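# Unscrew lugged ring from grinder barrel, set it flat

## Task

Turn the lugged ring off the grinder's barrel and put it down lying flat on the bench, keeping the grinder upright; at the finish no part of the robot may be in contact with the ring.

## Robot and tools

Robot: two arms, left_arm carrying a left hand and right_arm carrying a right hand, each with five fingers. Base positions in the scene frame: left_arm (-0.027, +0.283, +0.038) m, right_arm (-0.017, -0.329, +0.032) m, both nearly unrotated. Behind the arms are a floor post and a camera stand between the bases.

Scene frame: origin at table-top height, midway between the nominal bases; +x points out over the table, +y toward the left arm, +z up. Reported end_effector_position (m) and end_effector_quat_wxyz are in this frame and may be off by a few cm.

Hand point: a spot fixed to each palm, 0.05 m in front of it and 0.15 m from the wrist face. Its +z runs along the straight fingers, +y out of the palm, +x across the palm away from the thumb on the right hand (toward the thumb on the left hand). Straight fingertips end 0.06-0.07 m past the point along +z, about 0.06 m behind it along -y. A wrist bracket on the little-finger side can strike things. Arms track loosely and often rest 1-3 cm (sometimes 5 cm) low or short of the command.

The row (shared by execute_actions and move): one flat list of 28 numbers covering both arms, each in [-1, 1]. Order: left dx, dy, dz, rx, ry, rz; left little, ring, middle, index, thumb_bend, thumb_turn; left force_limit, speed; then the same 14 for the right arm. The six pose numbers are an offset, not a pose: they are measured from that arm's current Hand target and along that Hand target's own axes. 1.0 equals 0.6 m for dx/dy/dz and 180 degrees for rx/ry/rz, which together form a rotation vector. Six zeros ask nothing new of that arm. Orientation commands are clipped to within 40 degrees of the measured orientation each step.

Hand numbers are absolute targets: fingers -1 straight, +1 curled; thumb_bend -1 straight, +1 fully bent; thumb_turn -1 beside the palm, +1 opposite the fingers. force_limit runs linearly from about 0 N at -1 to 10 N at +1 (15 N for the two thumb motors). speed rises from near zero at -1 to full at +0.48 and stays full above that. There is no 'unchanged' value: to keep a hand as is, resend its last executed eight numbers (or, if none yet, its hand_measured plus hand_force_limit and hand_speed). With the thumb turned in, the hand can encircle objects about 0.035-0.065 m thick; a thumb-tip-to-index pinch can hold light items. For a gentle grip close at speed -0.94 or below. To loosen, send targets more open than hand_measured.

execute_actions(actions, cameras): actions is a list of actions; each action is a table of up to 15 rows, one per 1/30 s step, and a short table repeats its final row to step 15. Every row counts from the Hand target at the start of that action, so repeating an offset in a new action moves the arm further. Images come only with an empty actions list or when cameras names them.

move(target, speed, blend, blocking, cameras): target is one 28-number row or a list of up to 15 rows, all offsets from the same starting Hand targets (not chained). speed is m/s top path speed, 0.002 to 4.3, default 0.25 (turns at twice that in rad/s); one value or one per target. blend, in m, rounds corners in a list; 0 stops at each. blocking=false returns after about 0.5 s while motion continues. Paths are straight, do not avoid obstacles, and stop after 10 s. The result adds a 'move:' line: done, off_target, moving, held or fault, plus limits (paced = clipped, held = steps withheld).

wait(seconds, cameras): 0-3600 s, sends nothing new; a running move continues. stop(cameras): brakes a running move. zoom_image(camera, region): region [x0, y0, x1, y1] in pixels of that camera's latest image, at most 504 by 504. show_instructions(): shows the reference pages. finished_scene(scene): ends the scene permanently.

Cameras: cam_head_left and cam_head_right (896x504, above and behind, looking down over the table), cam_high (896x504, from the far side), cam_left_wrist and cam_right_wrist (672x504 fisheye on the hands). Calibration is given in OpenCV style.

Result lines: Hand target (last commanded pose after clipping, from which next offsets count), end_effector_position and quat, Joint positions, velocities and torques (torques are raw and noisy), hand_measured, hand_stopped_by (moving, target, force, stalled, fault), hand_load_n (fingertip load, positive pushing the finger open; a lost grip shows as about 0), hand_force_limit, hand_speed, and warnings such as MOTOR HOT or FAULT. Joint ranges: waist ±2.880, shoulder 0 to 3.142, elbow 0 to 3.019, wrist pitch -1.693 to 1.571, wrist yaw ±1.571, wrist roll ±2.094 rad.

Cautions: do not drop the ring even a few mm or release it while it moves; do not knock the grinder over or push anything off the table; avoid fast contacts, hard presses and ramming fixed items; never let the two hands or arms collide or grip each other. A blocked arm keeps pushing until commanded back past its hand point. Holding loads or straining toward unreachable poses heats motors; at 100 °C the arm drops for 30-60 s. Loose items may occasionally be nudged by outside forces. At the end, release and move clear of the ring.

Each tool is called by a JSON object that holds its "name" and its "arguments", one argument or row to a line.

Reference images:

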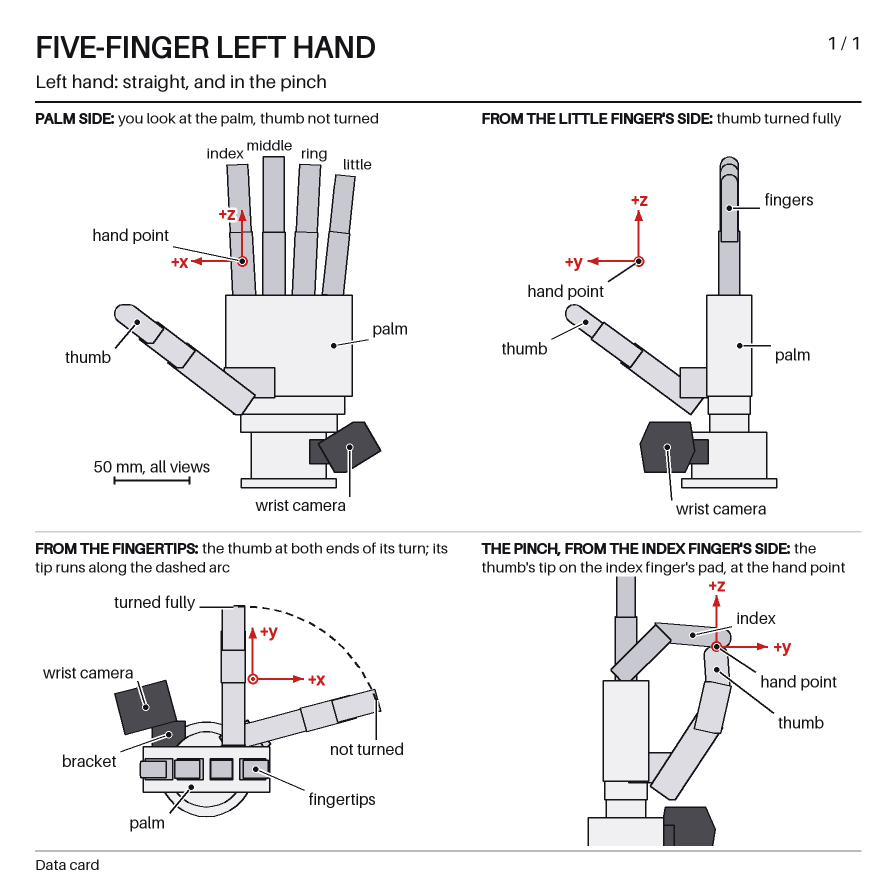

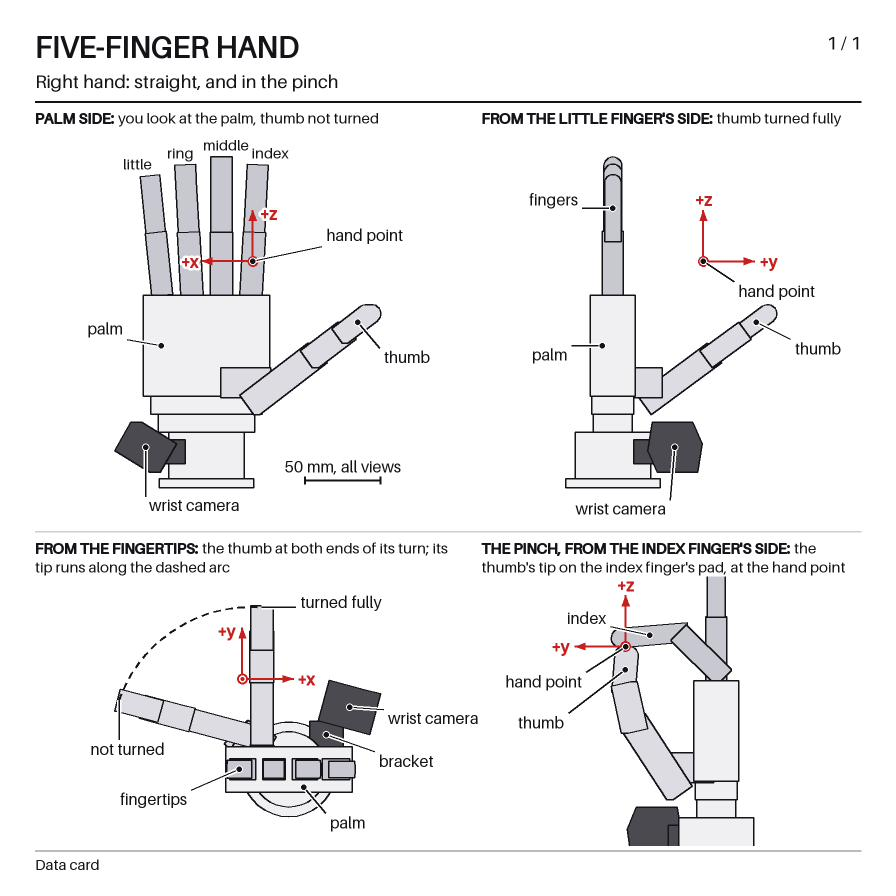

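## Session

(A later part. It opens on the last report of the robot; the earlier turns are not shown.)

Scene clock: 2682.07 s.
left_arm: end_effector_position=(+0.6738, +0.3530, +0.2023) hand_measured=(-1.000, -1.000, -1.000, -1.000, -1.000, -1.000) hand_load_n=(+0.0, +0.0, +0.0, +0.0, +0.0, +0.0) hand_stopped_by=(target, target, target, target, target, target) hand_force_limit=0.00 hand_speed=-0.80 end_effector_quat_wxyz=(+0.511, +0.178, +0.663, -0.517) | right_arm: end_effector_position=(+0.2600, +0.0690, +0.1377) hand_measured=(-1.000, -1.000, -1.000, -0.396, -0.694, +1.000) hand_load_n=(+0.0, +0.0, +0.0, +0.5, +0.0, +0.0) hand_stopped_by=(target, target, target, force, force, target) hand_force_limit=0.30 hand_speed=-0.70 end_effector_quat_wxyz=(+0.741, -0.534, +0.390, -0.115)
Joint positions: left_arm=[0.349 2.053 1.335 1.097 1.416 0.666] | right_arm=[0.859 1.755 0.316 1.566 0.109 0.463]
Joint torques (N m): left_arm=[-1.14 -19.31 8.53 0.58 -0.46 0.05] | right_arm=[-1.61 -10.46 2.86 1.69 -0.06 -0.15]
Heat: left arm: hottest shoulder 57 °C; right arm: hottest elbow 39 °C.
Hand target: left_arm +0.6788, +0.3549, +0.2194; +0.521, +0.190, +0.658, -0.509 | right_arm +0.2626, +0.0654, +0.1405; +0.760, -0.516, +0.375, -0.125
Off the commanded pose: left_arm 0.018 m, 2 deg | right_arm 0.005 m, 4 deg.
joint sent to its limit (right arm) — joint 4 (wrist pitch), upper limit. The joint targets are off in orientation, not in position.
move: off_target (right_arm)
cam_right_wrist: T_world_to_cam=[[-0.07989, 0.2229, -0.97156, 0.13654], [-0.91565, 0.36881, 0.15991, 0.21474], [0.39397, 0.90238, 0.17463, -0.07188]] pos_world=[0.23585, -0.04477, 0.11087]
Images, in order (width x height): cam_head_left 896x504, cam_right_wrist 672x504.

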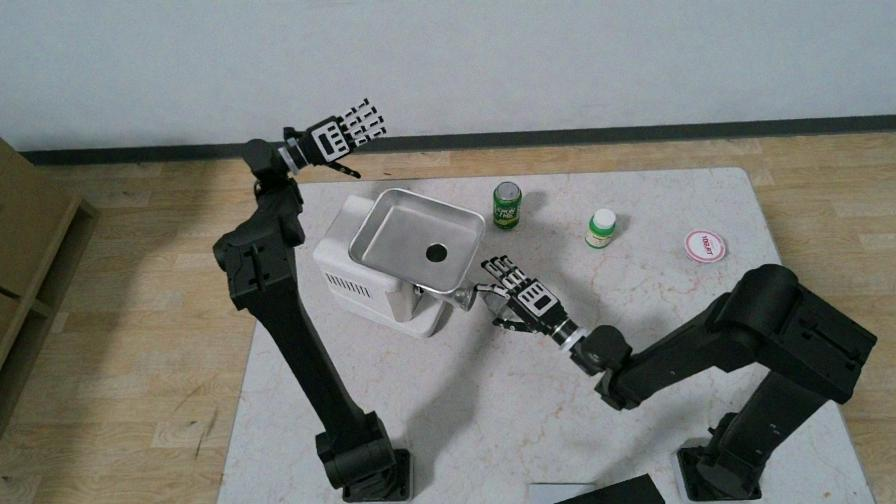

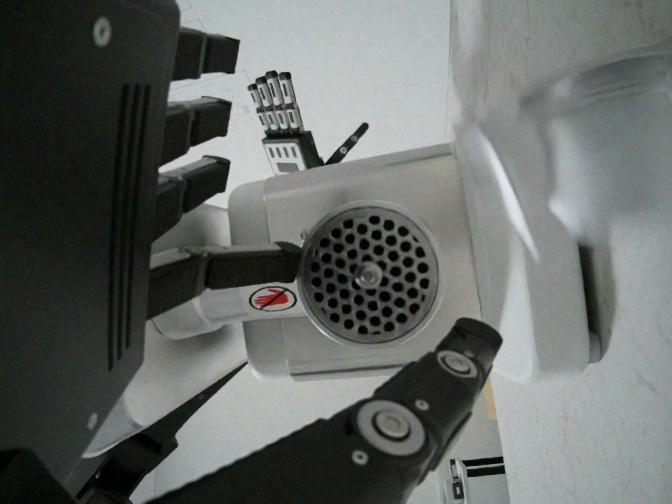

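{"name": "execute_actions", "arguments": {
  "actions": []
}}

Scene clock: 2685.50 s.
left_arm: end_effector_position=(+0.6738, +0.3530, +0.2023) hand_measured=(-1.000, -1.000, -1.000, -1.000, -1.000, -1.000) hand_load_n=(+0.0, +0.5, +0.0, +0.0, +0.0, +0.0) hand_stopped_by=(target, target, target, target, target, target) hand_force_limit=0.00 hand_speed=-0.80 end_effector_quat_wxyz=(+0.511, +0.178, +0.663, -0.517) | right_arm: end_effector_position=(+0.2596, +0.0687, +0.1373) hand_measured=(-1.000, -1.000, -1.000, -0.396, -0.694, +1.000) hand_load_n=(+0.0, +0.0, +0.0, +0.5, +0.0, +0.0) hand_stopped_by=(target, target, target, force, force, target) hand_force_limit=0.30 hand_speed=-0.70 end_effector_quat_wxyz=(+0.741, -0.535, +0.390, -0.115)
Joint positions: left_arm=[0.349 2.053 1.335 1.097 1.416 0.666] | right_arm=[0.859 1.755 0.315 1.566 0.108 0.463]
Joint velocities: within noise
Joint torques (N m): left_arm=[-1.14 -19.02 8.54 0.58 -0.37 -0.02] | right_arm=[-1.49 -10.34 2.82 1.73 -0.07 -0.14]
Heat: left arm: hottest shoulder 57 °C; right arm: hottest elbow 39 °C.
Hand target: left_arm +0.6788, +0.3549, +0.2194; +0.521, +0.190, +0.658, -0.509 | right_arm +0.2626, +0.0654, +0.1406; +0.760, -0.516, +0.375, -0.125
Off the commanded pose: left_arm 0.018 m, 2 deg | right_arm 0.006 m, 4 deg.
camera_calibration:
cam_right_wrist: T_world_to_cam=[[-0.08063, 0.22189, -0.97173, 0.13654], [-0.91584, 0.36825, 0.16008, 0.21461], [0.39336, 0.90286, 0.17353, -0.07117]] pos_world=[0.23555, -0.04507, 0.11067]

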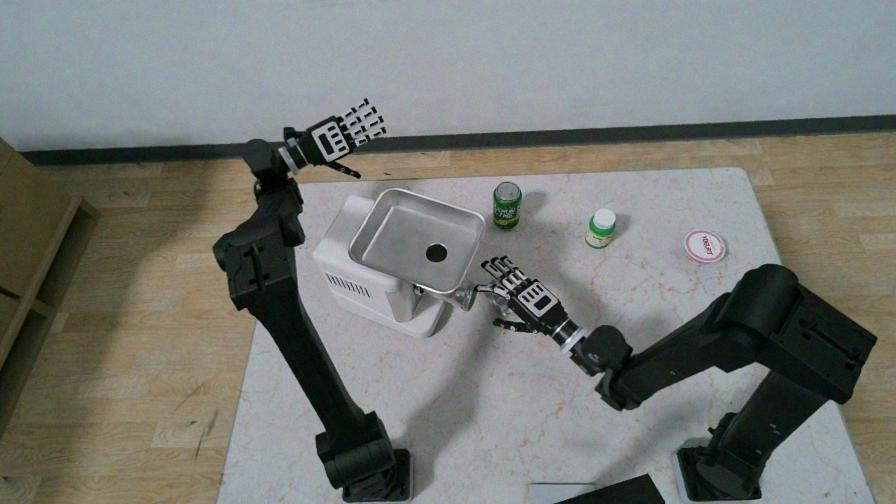

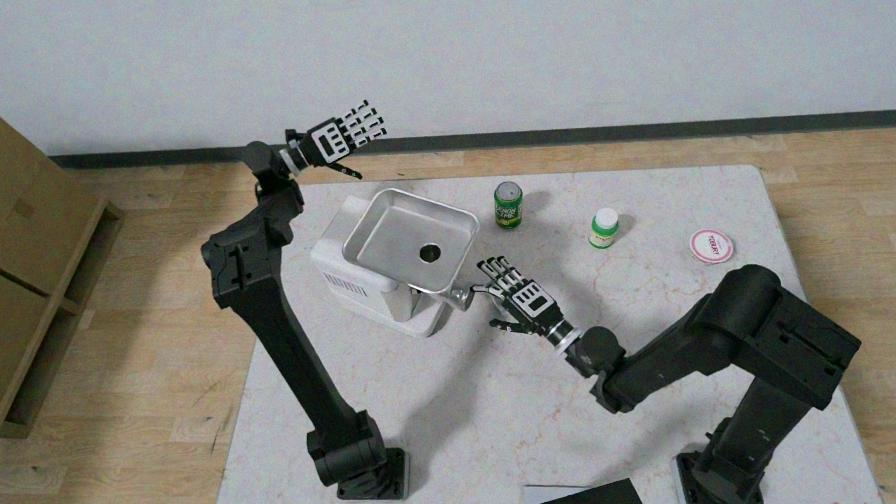

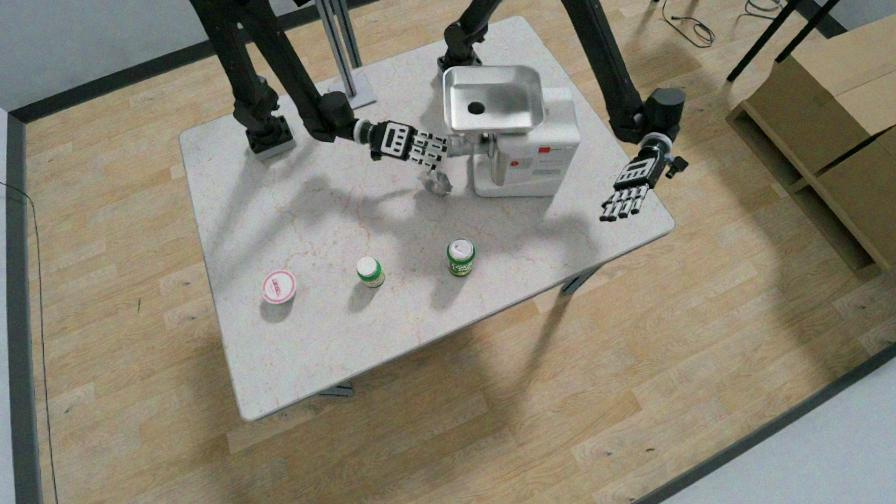

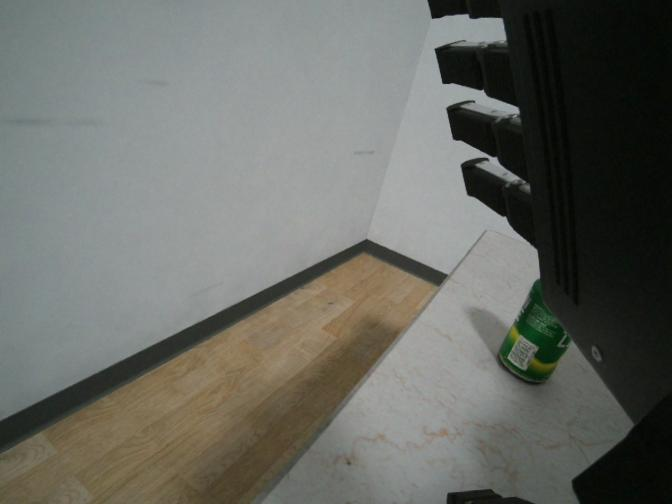

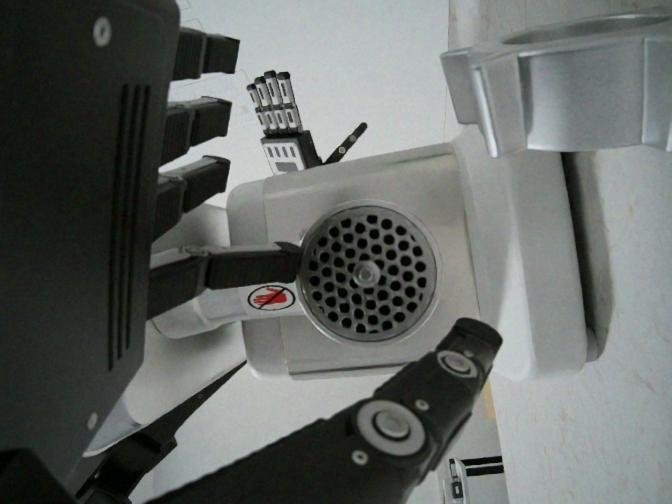

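{"name": "zoom_image", "arguments": {
  "camera": "cam_head_left",
  "region": [450, 250, 560, 360]
}}

{"name": "zoom_image", "arguments": {
  "camera": "cam_high",
  "region": [390, 110, 500, 220]
}}

Scaled by 4.582 from the camera's image (finer frame: 1280x720).

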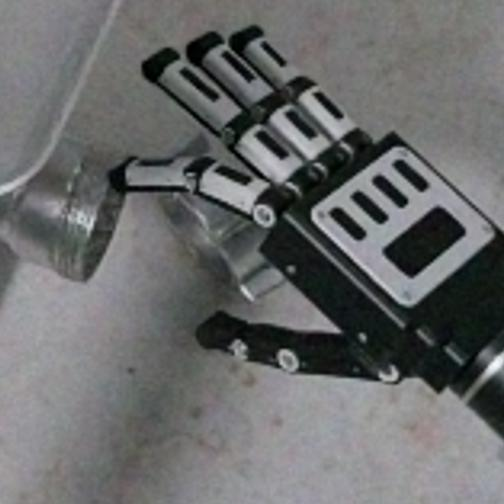

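Scaled by 4.582 from the camera's image (finer frame: 1280x720).

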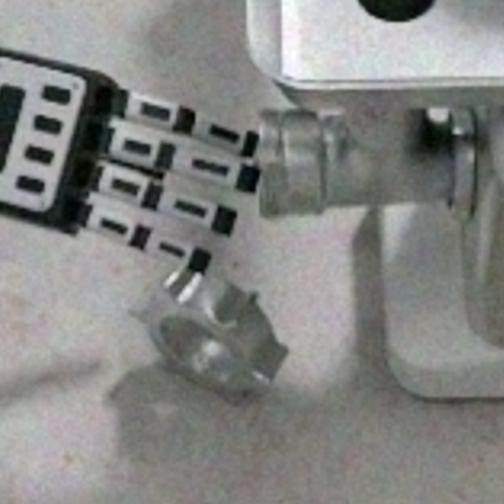

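{"name": "move", "arguments": {
  "target": [
    [0,0,0,0,0,0,-1,-1,-1,-1,-1,-1,0,-0.8,0.0313,-0.0418,-0.1227,0,0,0,-1,-1,-1,0.32,0.32,1,0.3,-0.7],
    [0,0,0,0,0,0,-1,-1,-1,-1,-1,-1,0,-0.8,-0.0422,-0.1882,-0.0917,0,0,0,-1,-1,-1,-1,-1,1,0.3,-0.3]
  ],
  "speed": 0.15,
  "cameras": ["cam_right_wrist","cam_head_left","cam_head_right","cam_high"]
}}

{"name": "zoom_image", "arguments": {
  "camera": "cam_head_left",
  "region": [460, 260, 540, 340]
}}

{"name": "zoom_image", "arguments": {
  "camera": "cam_high",
  "region": [400, 140, 480, 220]
}}

{"name": "zoom_image", "arguments": {
  "camera": "cam_head_right",
  "region": [460, 260, 540, 340]
}}

Scene clock: 2731.60 s.
left_arm: end_effector_position=(+0.6738, +0.3530, +0.2023) hand_measured=(-1.000, -1.000, -1.000, -1.000, -1.000, -1.000) hand_load_n=(+0.0, +0.0, +0.0, +0.0, +0.0, +0.0) hand_stopped_by=(target, target, target, target, target, target) hand_force_limit=0.00 hand_speed=-0.80 end_effector_quat_wxyz=(+0.511, +0.178, +0.663, -0.517) | right_arm: end_effector_position=(+0.2172, -0.0127, +0.2201) hand_measured=(-1.000, -1.000, -1.000, -1.000, -1.000, +1.000) hand_load_n=(+0.0, +0.0, +0.0, -0.5, +0.0, +0.0) hand_stopped_by=(target, target, target, target, target, target) hand_force_limit=0.30 hand_speed=-0.30 end_effector_quat_wxyz=(+0.748, -0.531, +0.380, -0.119)
Joint positions: left_arm=[0.349 2.053 1.335 1.097 1.416 0.666] | right_arm=[0.764 1.025 0.118 1.056 0.01 0.462]
Joint torques (N m): left_arm=[-1.2 -19.43 8.51 0.62 -0.45 0.04] | right_arm=[-1.85 -4.42 10.37 1.06 0.11 0.02]
Heat: left arm: hottest shoulder 57 °C; right arm: hottest elbow 40 °C.
Hand target: left_arm +0.6788, +0.3549, +0.2194; +0.521, +0.190, +0.658, -0.509 | right_arm +0.2290, -0.0072, +0.2405; +0.759, -0.516, +0.375, -0.125
Off the commanded pose: left_arm 0.018 m, 2 deg | right_arm 0.024 m, 2 deg.
move: off_target (right_arm); target 2's new numbers were sent with right_arm's hand 0.024 m and 2 deg from that target
cam_right_wrist: T_world_to_cam=[[-0.05603, 0.22947, -0.9717, 0.22645], [-0.92075, 0.3645, 0.13917, 0.19809], [0.38612, 0.90249, 0.19086, 0.00233]] pos_world=[0.19418, -0.12627, 0.19202]
Images, in order (width x height): cam_head_left 896x504, cam_head_right 896x504, cam_high 896x504, cam_right_wrist 672x504.

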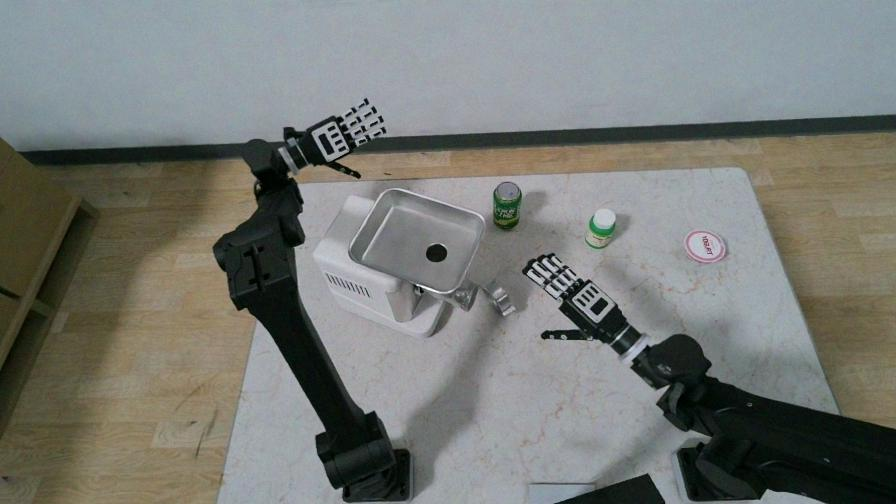

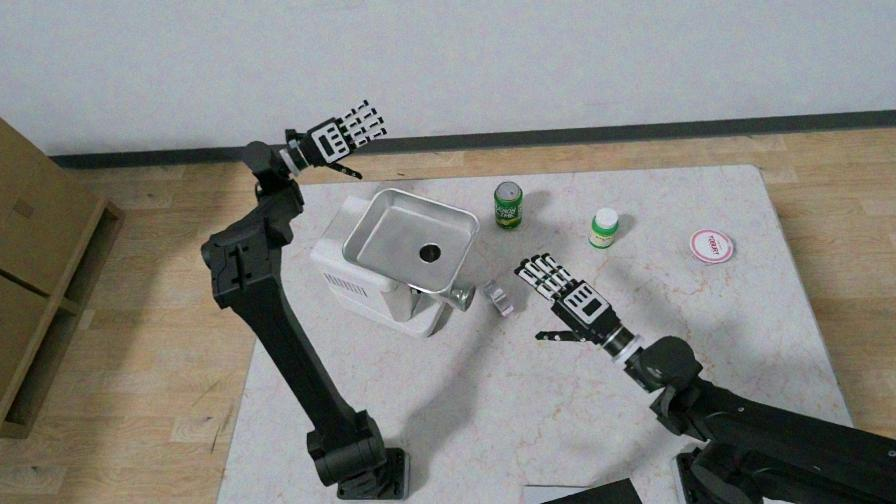

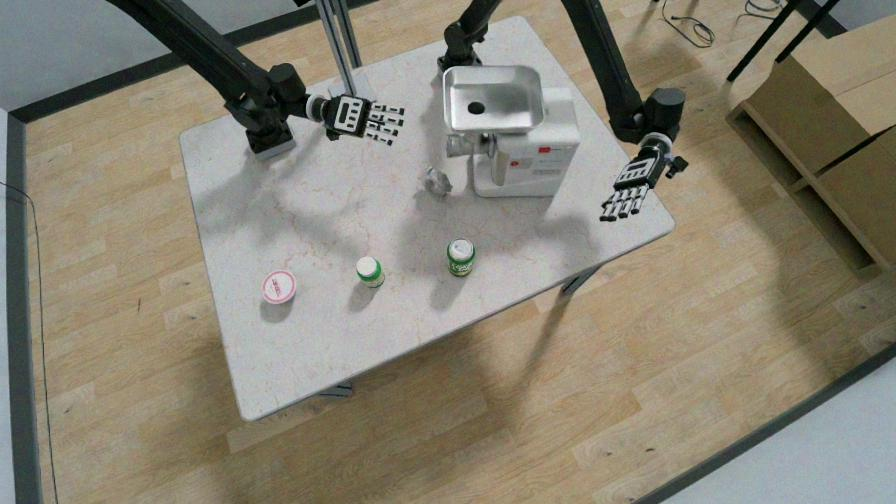

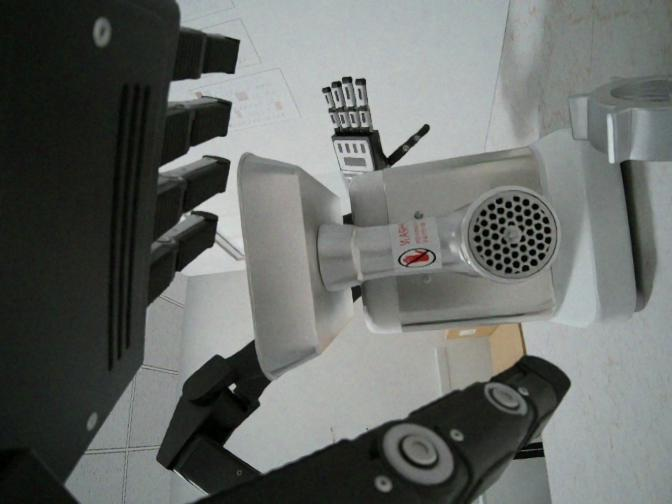

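Scaled by 6.300 from the camera's image (finer frame: 1280x720).

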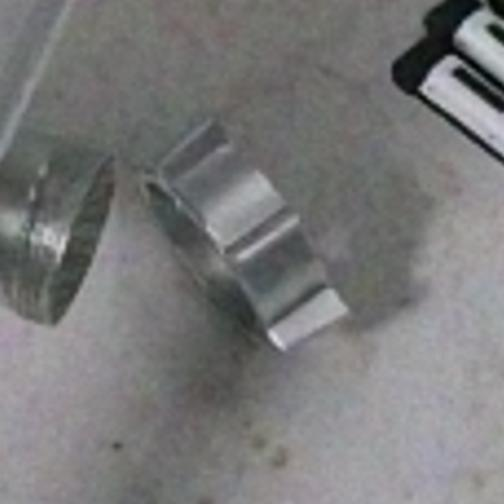

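Scaled by 6.300 from the camera's image (finer frame: 1280x720).

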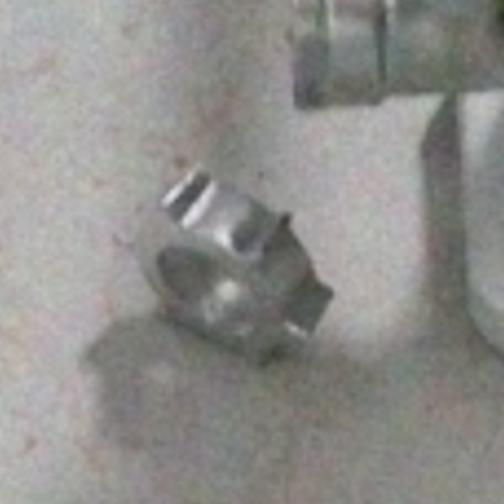

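Scaled by 6.300 from the camera's image (finer frame: 1280x720).

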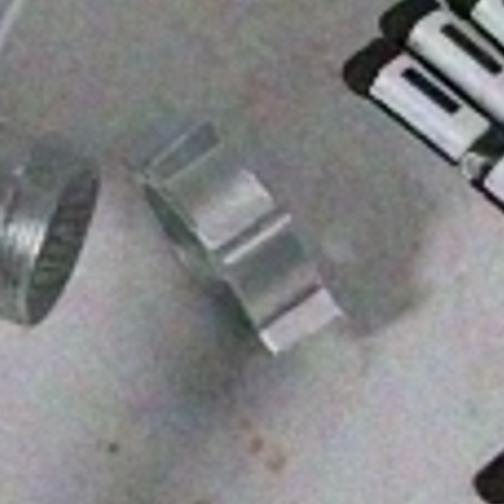

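{"name": "zoom_image", "arguments": {
  "camera": "cam_right_wrist",
  "region": [522, 40, 672, 190]
}}

Scaled by 3.360 from the camera's image (finer frame: 960x720).

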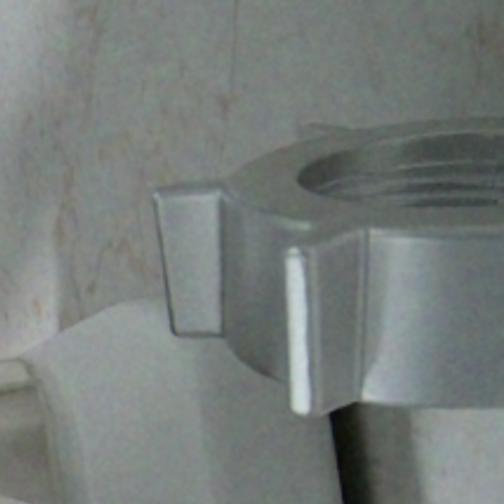

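{"name": "execute_actions", "arguments": {
  "actions": [],
  "cameras": ["all"]
}}

Scene clock: 3027.67 s.
left_arm: end_effector_position=(+0.6738, +0.3530, +0.2023) hand_measured=(-1.000, -1.000, -1.000, -1.000, -1.000, -1.000) hand_load_n=(+0.0, +0.0, +0.0, +0.0, +0.0, +0.0) hand_stopped_by=(target, target, target, target, target, target) hand_force_limit=0.00 hand_speed=-0.80 end_effector_quat_wxyz=(+0.511, +0.178, +0.663, -0.517) | right_arm: end_effector_position=(+0.2172, -0.0127, +0.2201) hand_measured=(-1.000, -1.000, -1.000, -1.000, -1.000, +1.000) hand_load_n=(+0.0, +0.0, +0.0, +0.0, +0.0, +0.0) hand_stopped_by=(target, target, target, target, target, target) hand_force_limit=0.30 hand_speed=-0.30 end_effector_quat_wxyz=(+0.748, -0.531, +0.380, -0.119)
Joint positions: left_arm=[0.349 2.053 1.335 1.097 1.416 0.666] | right_arm=[0.764 1.025 0.118 1.056 0.01 0.462]
Joint velocities: within noise
Joint torques (N m): left_arm=[-1.55 -19.43 8.57 0.72 -0.39 -0.02] | right_arm=[-1.79 -4.31 10.37 1.09 0.11 0.04]
Heat: left arm: hottest shoulder 58 °C; right arm: hottest elbow 53 °C.
Hand target: left_arm +0.6788, +0.3549, +0.2194; +0.521, +0.190, +0.658, -0.509 | right_arm +0.2290, -0.0072, +0.2405; +0.759, -0.516, +0.375, -0.125
Off the commanded pose: left_arm 0.018 m, 2 deg | right_arm 0.024 m, 2 deg.
camera_calibration:
cam_right_wrist: T_world_to_cam=[[-0.05603, 0.22947, -0.9717, 0.22645], [-0.92075, 0.3645, 0.13917, 0.19809], [0.38612, 0.90249, 0.19086, 0.00233]] pos_world=[0.19418, -0.12627, 0.19202]

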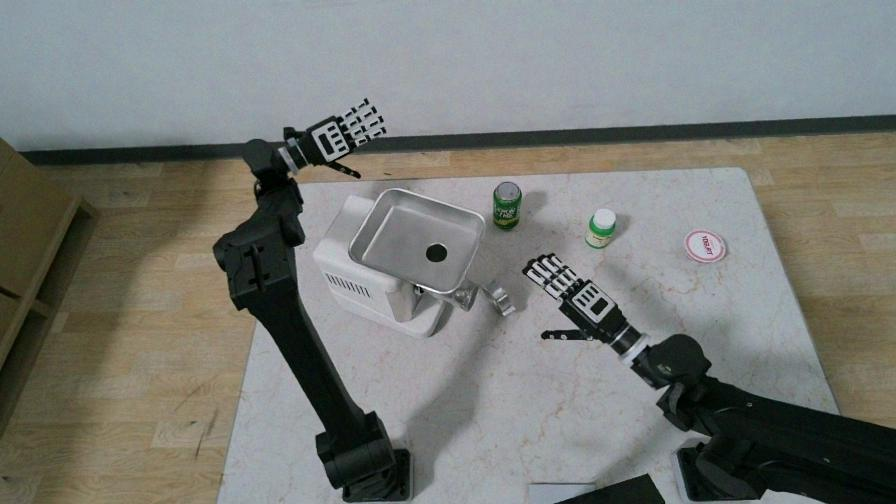

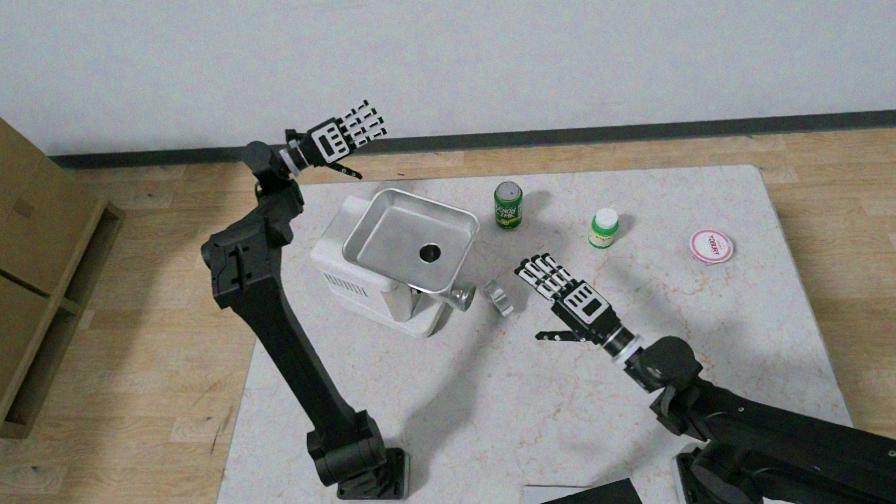

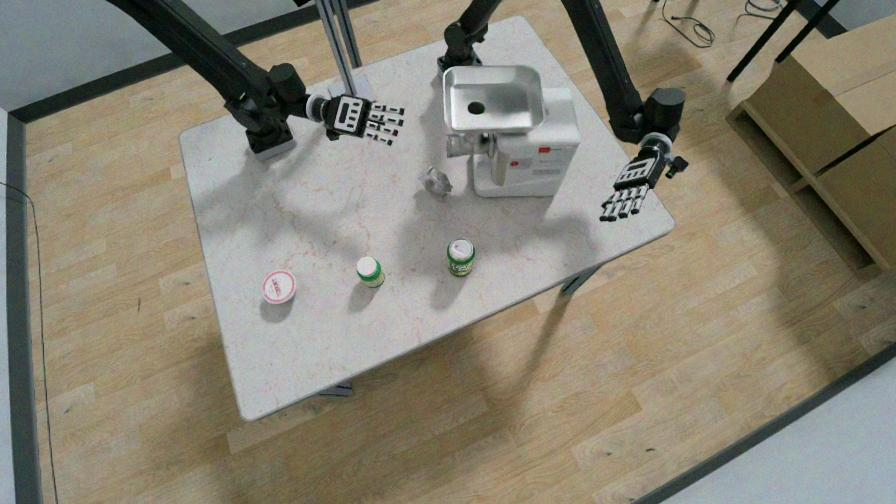

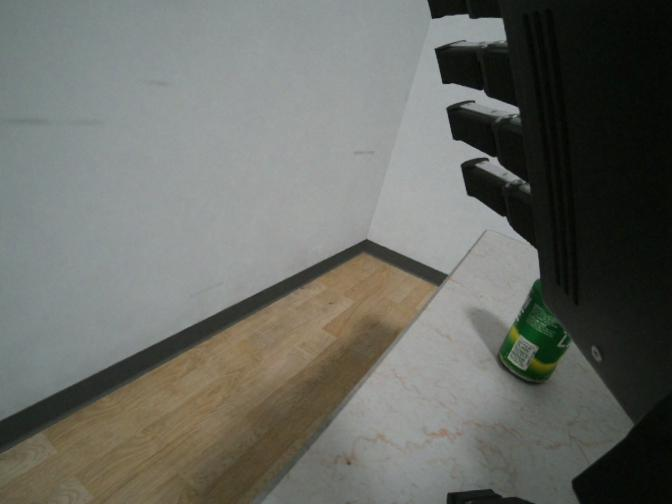

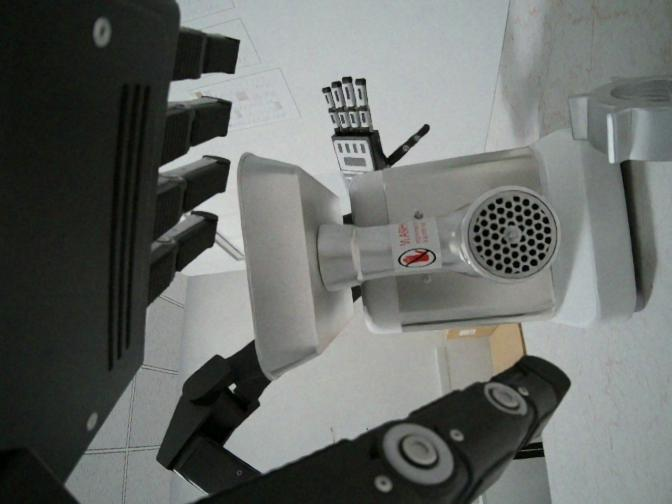

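{"name": "zoom_image", "arguments": {
  "camera": "cam_head_left",
  "region": [460, 260, 540, 340]
}}

{"name": "zoom_image", "arguments": {
  "camera": "cam_head_right",
  "region": [460, 260, 540, 340]
}}

{"name": "zoom_image", "arguments": {
  "camera": "cam_high",
  "region": [400, 140, 480, 220]
}}

{"name": "zoom_image", "arguments": {
  "camera": "cam_right_wrist",
  "region": [472, 20, 672, 220]
}}

Scaled by 6.300 from the camera's image (finer frame: 1280x720).

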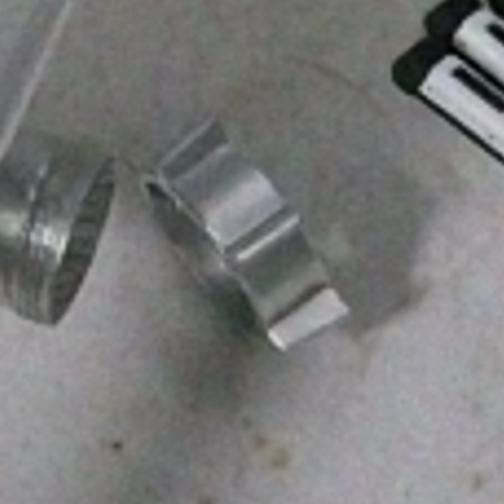

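Scaled by 6.300 from the camera's image (finer frame: 1280x720).

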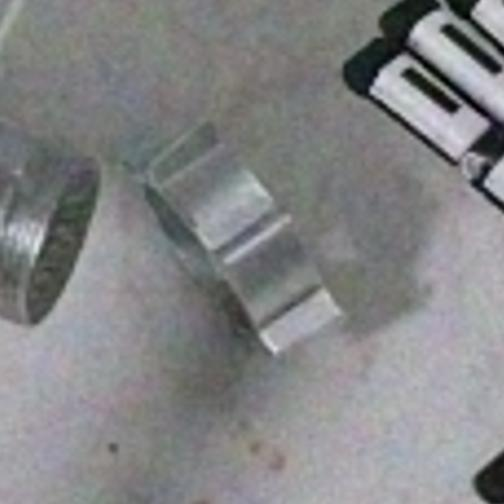

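Scaled by 6.300 from the camera's image (finer frame: 1280x720).

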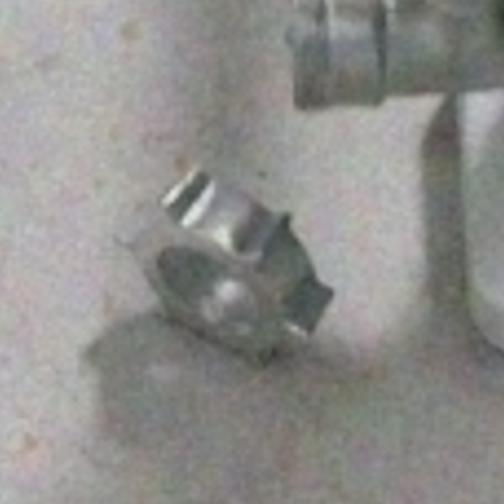

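Scaled by 2.520 from the camera's image (finer frame: 960x720).

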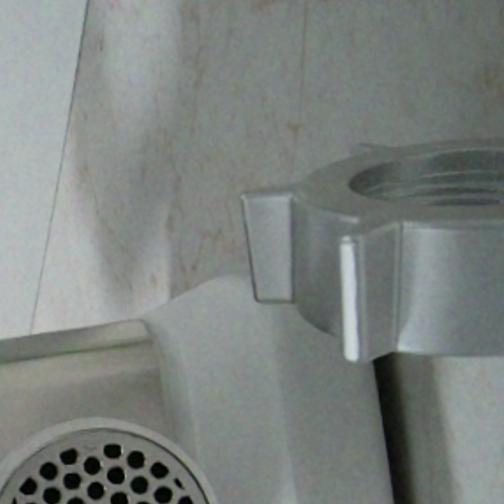

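{"name": "move", "arguments": {
  "target": [
    [0,0,0,0,0,0,-1,-1,-1,-1,-1,-1,0,-0.8,0.1852,-0.1412,-0.0527,-0.2704,0.5230,0.2865,-1,-1,-1,-1,-1,1,0.3,-0.3]
  ],
  "speed": 0.15,
  "cameras": ["cam_head_left","cam_right_wrist"]
}}

Scene clock: 3144.40 s.
left_arm: end_effector_position=(+0.6738, +0.3530, +0.2023) hand_measured=(-1.000, -1.000, -1.000, -1.000, -1.000, -1.000) hand_load_n=(+0.0, +0.0, +0.0, +0.0, +0.0, +0.0) hand_stopped_by=(target, target, target, target, target, target) hand_force_limit=0.00 hand_speed=-0.80 end_effector_quat_wxyz=(+0.511, +0.178, +0.663, -0.517) | right_arm: end_effector_position=(+0.2864, -0.1316, +0.2447) hand_measured=(-1.000, -1.000, -1.000, -1.000, -1.000, +1.000) hand_load_n=(+0.0, +0.0, +0.0, +0.5, +0.0, +0.0) hand_stopped_by=(target, target, target, target, target, target) hand_force_limit=0.30 hand_speed=-0.30 end_effector_quat_wxyz=(-0.014, -0.321, +0.947, -0.002)
Joint positions: left_arm=[0.349 2.053 1.335 1.097 1.416 0.666] | right_arm=[0.36 1.255 1.176 -1.52 0.002 1.313]
Joint torques (N m): left_arm=[-1.49 -19.49 8.51 0.9 -0.39 0.01] | right_arm=[-1.67 -7.94 12.64 -0.43 0.01 0.15]
Heat: left arm: hottest shoulder 58 °C; right arm: hottest elbow 55 °C.
Hand target: left_arm +0.6788, +0.3549, +0.2194; +0.521, +0.190, +0.658, -0.509 | right_arm +0.3001, -0.1301, +0.2601; -0.001, -0.309, +0.951, +0.000
Off the commanded pose: left_arm 0.018 m, 2 deg | right_arm 0.021 m, 2 deg.
move: off_target (right_arm)
cam_right_wrist: T_world_to_cam=[[-0.7918, 0.60989, 0.03296, 0.29641], [0.58282, 0.73831, 0.33944, -0.12871], [0.18268, 0.28798, -0.94005, 0.33239]] pos_world=[0.24899, -0.18146, 0.34638]

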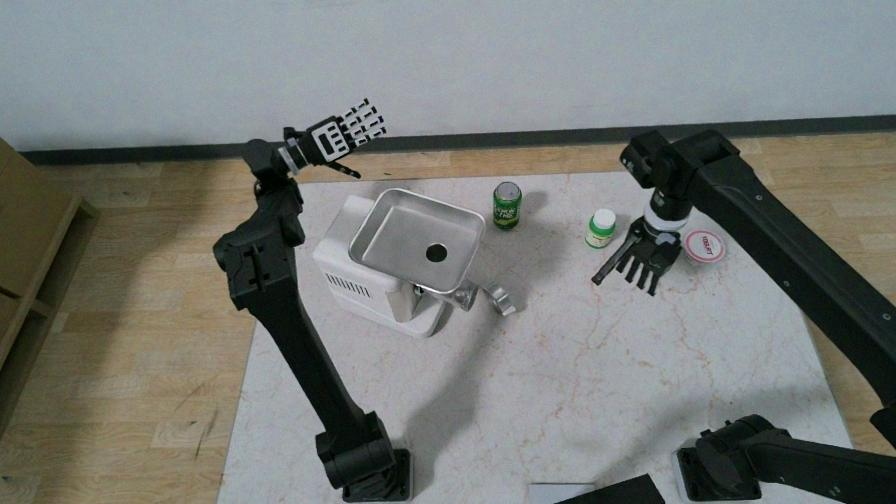

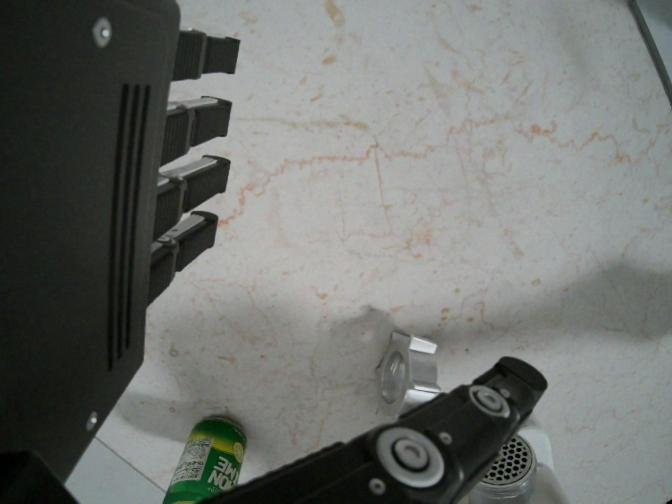

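{"name": "zoom_image", "arguments": {
  "camera": "cam_right_wrist",
  "region": [340, 300, 480, 440]
}}

{"name": "zoom_image", "arguments": {
  "camera": "cam_head_left",
  "region": [460, 260, 540, 340]
}}

Scaled by 3.600 from the camera's image (finer frame: 960x720).

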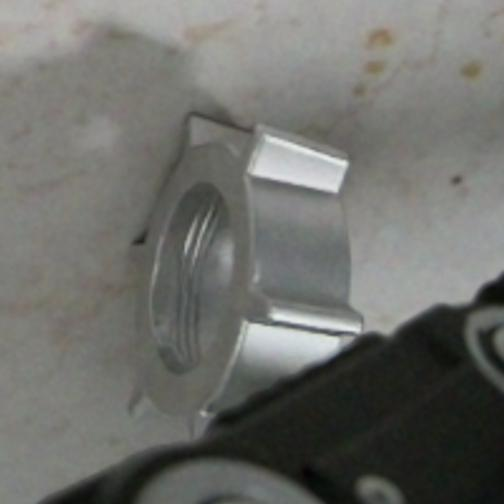

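Scaled by 6.300 from the camera's image (finer frame: 1280x720).

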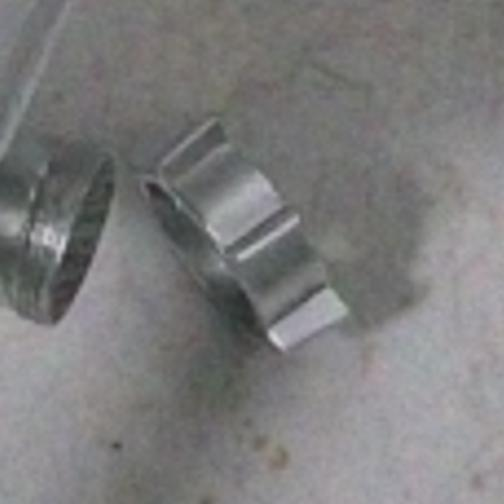

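{"name": "move", "arguments": {
  "target": [
    [0,0,0,0,0,0,-1,-1,-1,-1,-1,-1,0,-0.8,-0.2786,0.1169,0.175,0,0,0,1,1,-0.15,-0.15,-1,1,0.0,-0.3]
  ],
  "speed": 0.12,
  "cameras": ["cam_head_left","cam_head_right","cam_high","cam_right_wrist"]
}}

Scene clock: 3241.97 s.
left_arm: end_effector_position=(+0.6738, +0.3530, +0.2023) hand_measured=(-1.000, -1.000, -1.000, -1.000, -1.000, -1.000) hand_load_n=(+0.0, +0.0, +0.0, +0.0, +0.0, +0.0) hand_stopped_by=(target, target, target, target, target, target) hand_force_limit=0.00 hand_speed=-0.80 end_effector_quat_wxyz=(+0.511, +0.178, +0.663, -0.517) | right_arm: end_effector_position=(+0.3796, +0.0096, +0.1417) hand_measured=(+1.000, +1.000, -0.150, -0.150, -1.000, +1.000) hand_load_n=(+0.0, +0.0, +0.0, +0.0, +0.0, -0.5) hand_stopped_by=(target, target, target, target, target, target) hand_force_limit=0.00 hand_speed=-0.30 end_effector_quat_wxyz=(-0.024, -0.311, +0.950, -0.006)
Joint positions: left_arm=[0.349 2.053 1.335 1.097 1.416 0.666] | right_arm=[0.552 1.705 1.393 -1.307 -0.001 1.527]
Joint torques (N m): left_arm=[-1.44 -19.25 8.29 0.5 -0.43 -0.01] | right_arm=[0.21 -14.51 11.96 0.4 0.08 0.13]
Heat: left arm: hottest shoulder 58 °C; right arm: hottest elbow 59 °C.
Hand target: left_arm +0.6788, +0.3549, +0.2194; +0.521, +0.190, +0.658, -0.509 | right_arm +0.3940, +0.0248, +0.1550; -0.001, -0.309, +0.951, +0.000
Off the commanded pose: left_arm 0.018 m, 2 deg | right_arm 0.025 m, 3 deg.
move: off_target (right_arm)
cam_right_wrist: T_world_to_cam=[[-0.77825, 0.62686, 0.03709, 0.2816], [0.60364, 0.73053, 0.31929, -0.25723], [0.17305, 0.27087, -0.94693, 0.18272]] pos_world=[0.34281, -0.0381, 0.24471]

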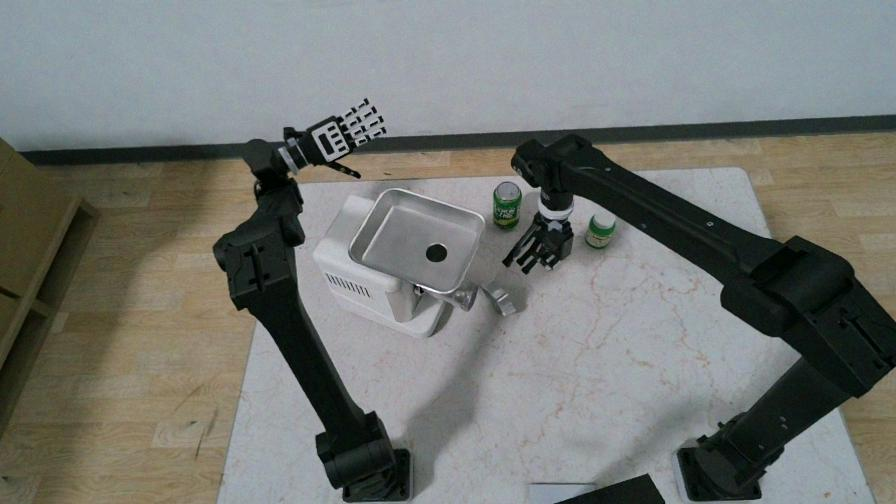

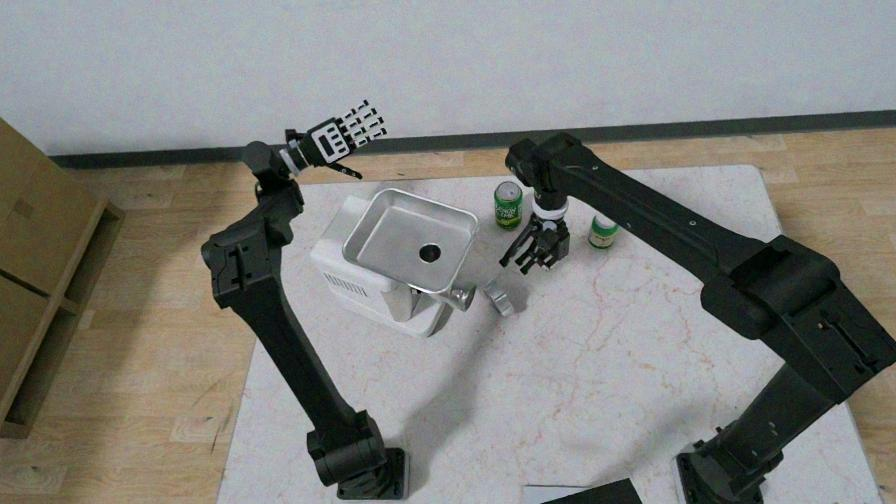

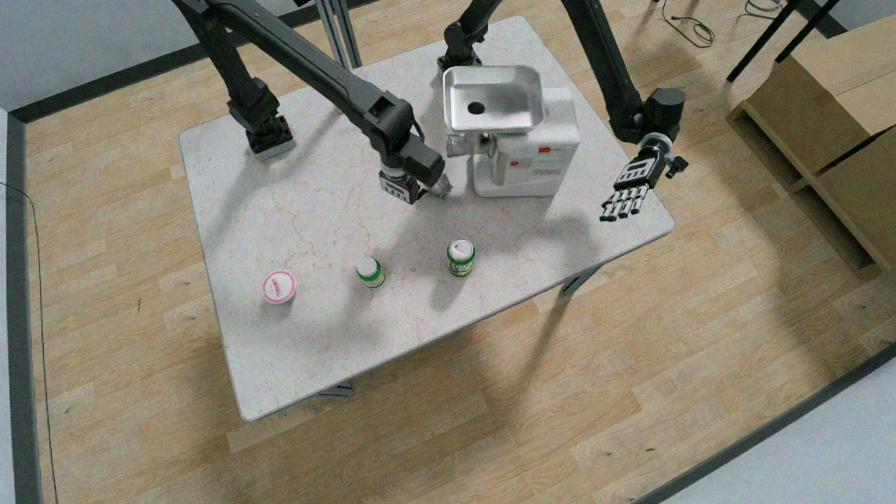

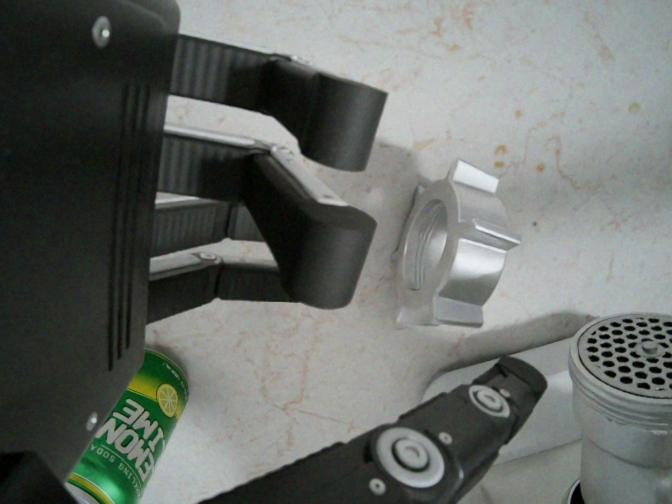

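{"name": "zoom_image", "arguments": {
  "camera": "cam_right_wrist",
  "region": [370, 140, 540, 340]
}}

Scaled by 2.520 from the camera's image (finer frame: 960x720).

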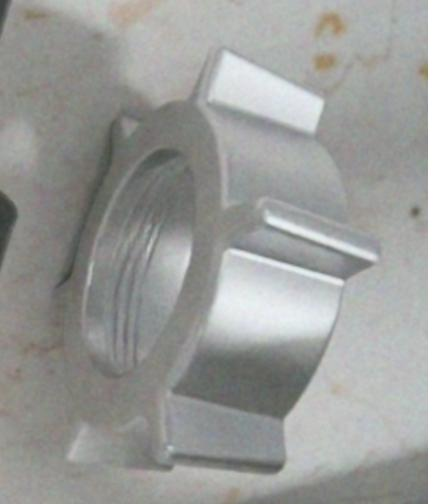

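{"name": "zoom_image", "arguments": {
  "camera": "cam_head_left",
  "region": [460, 220, 580, 340]
}}

{"name": "zoom_image", "arguments": {
  "camera": "cam_high",
  "region": [360, 130, 480, 250]
}}

Scaled by 4.200 from the camera's image (finer frame: 1280x720).

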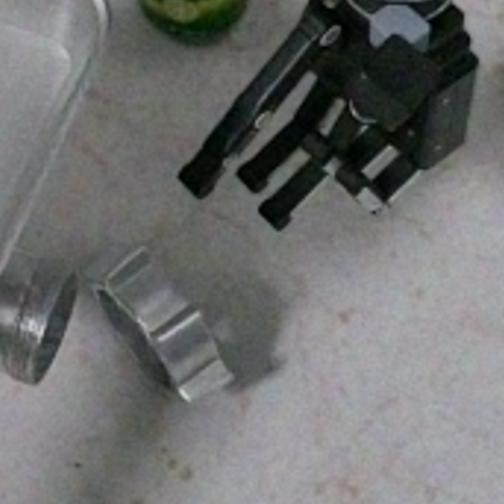

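Scaled by 4.200 from the camera's image (finer frame: 1280x720).

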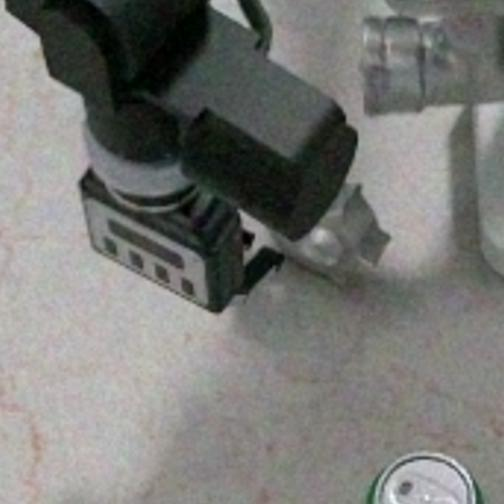

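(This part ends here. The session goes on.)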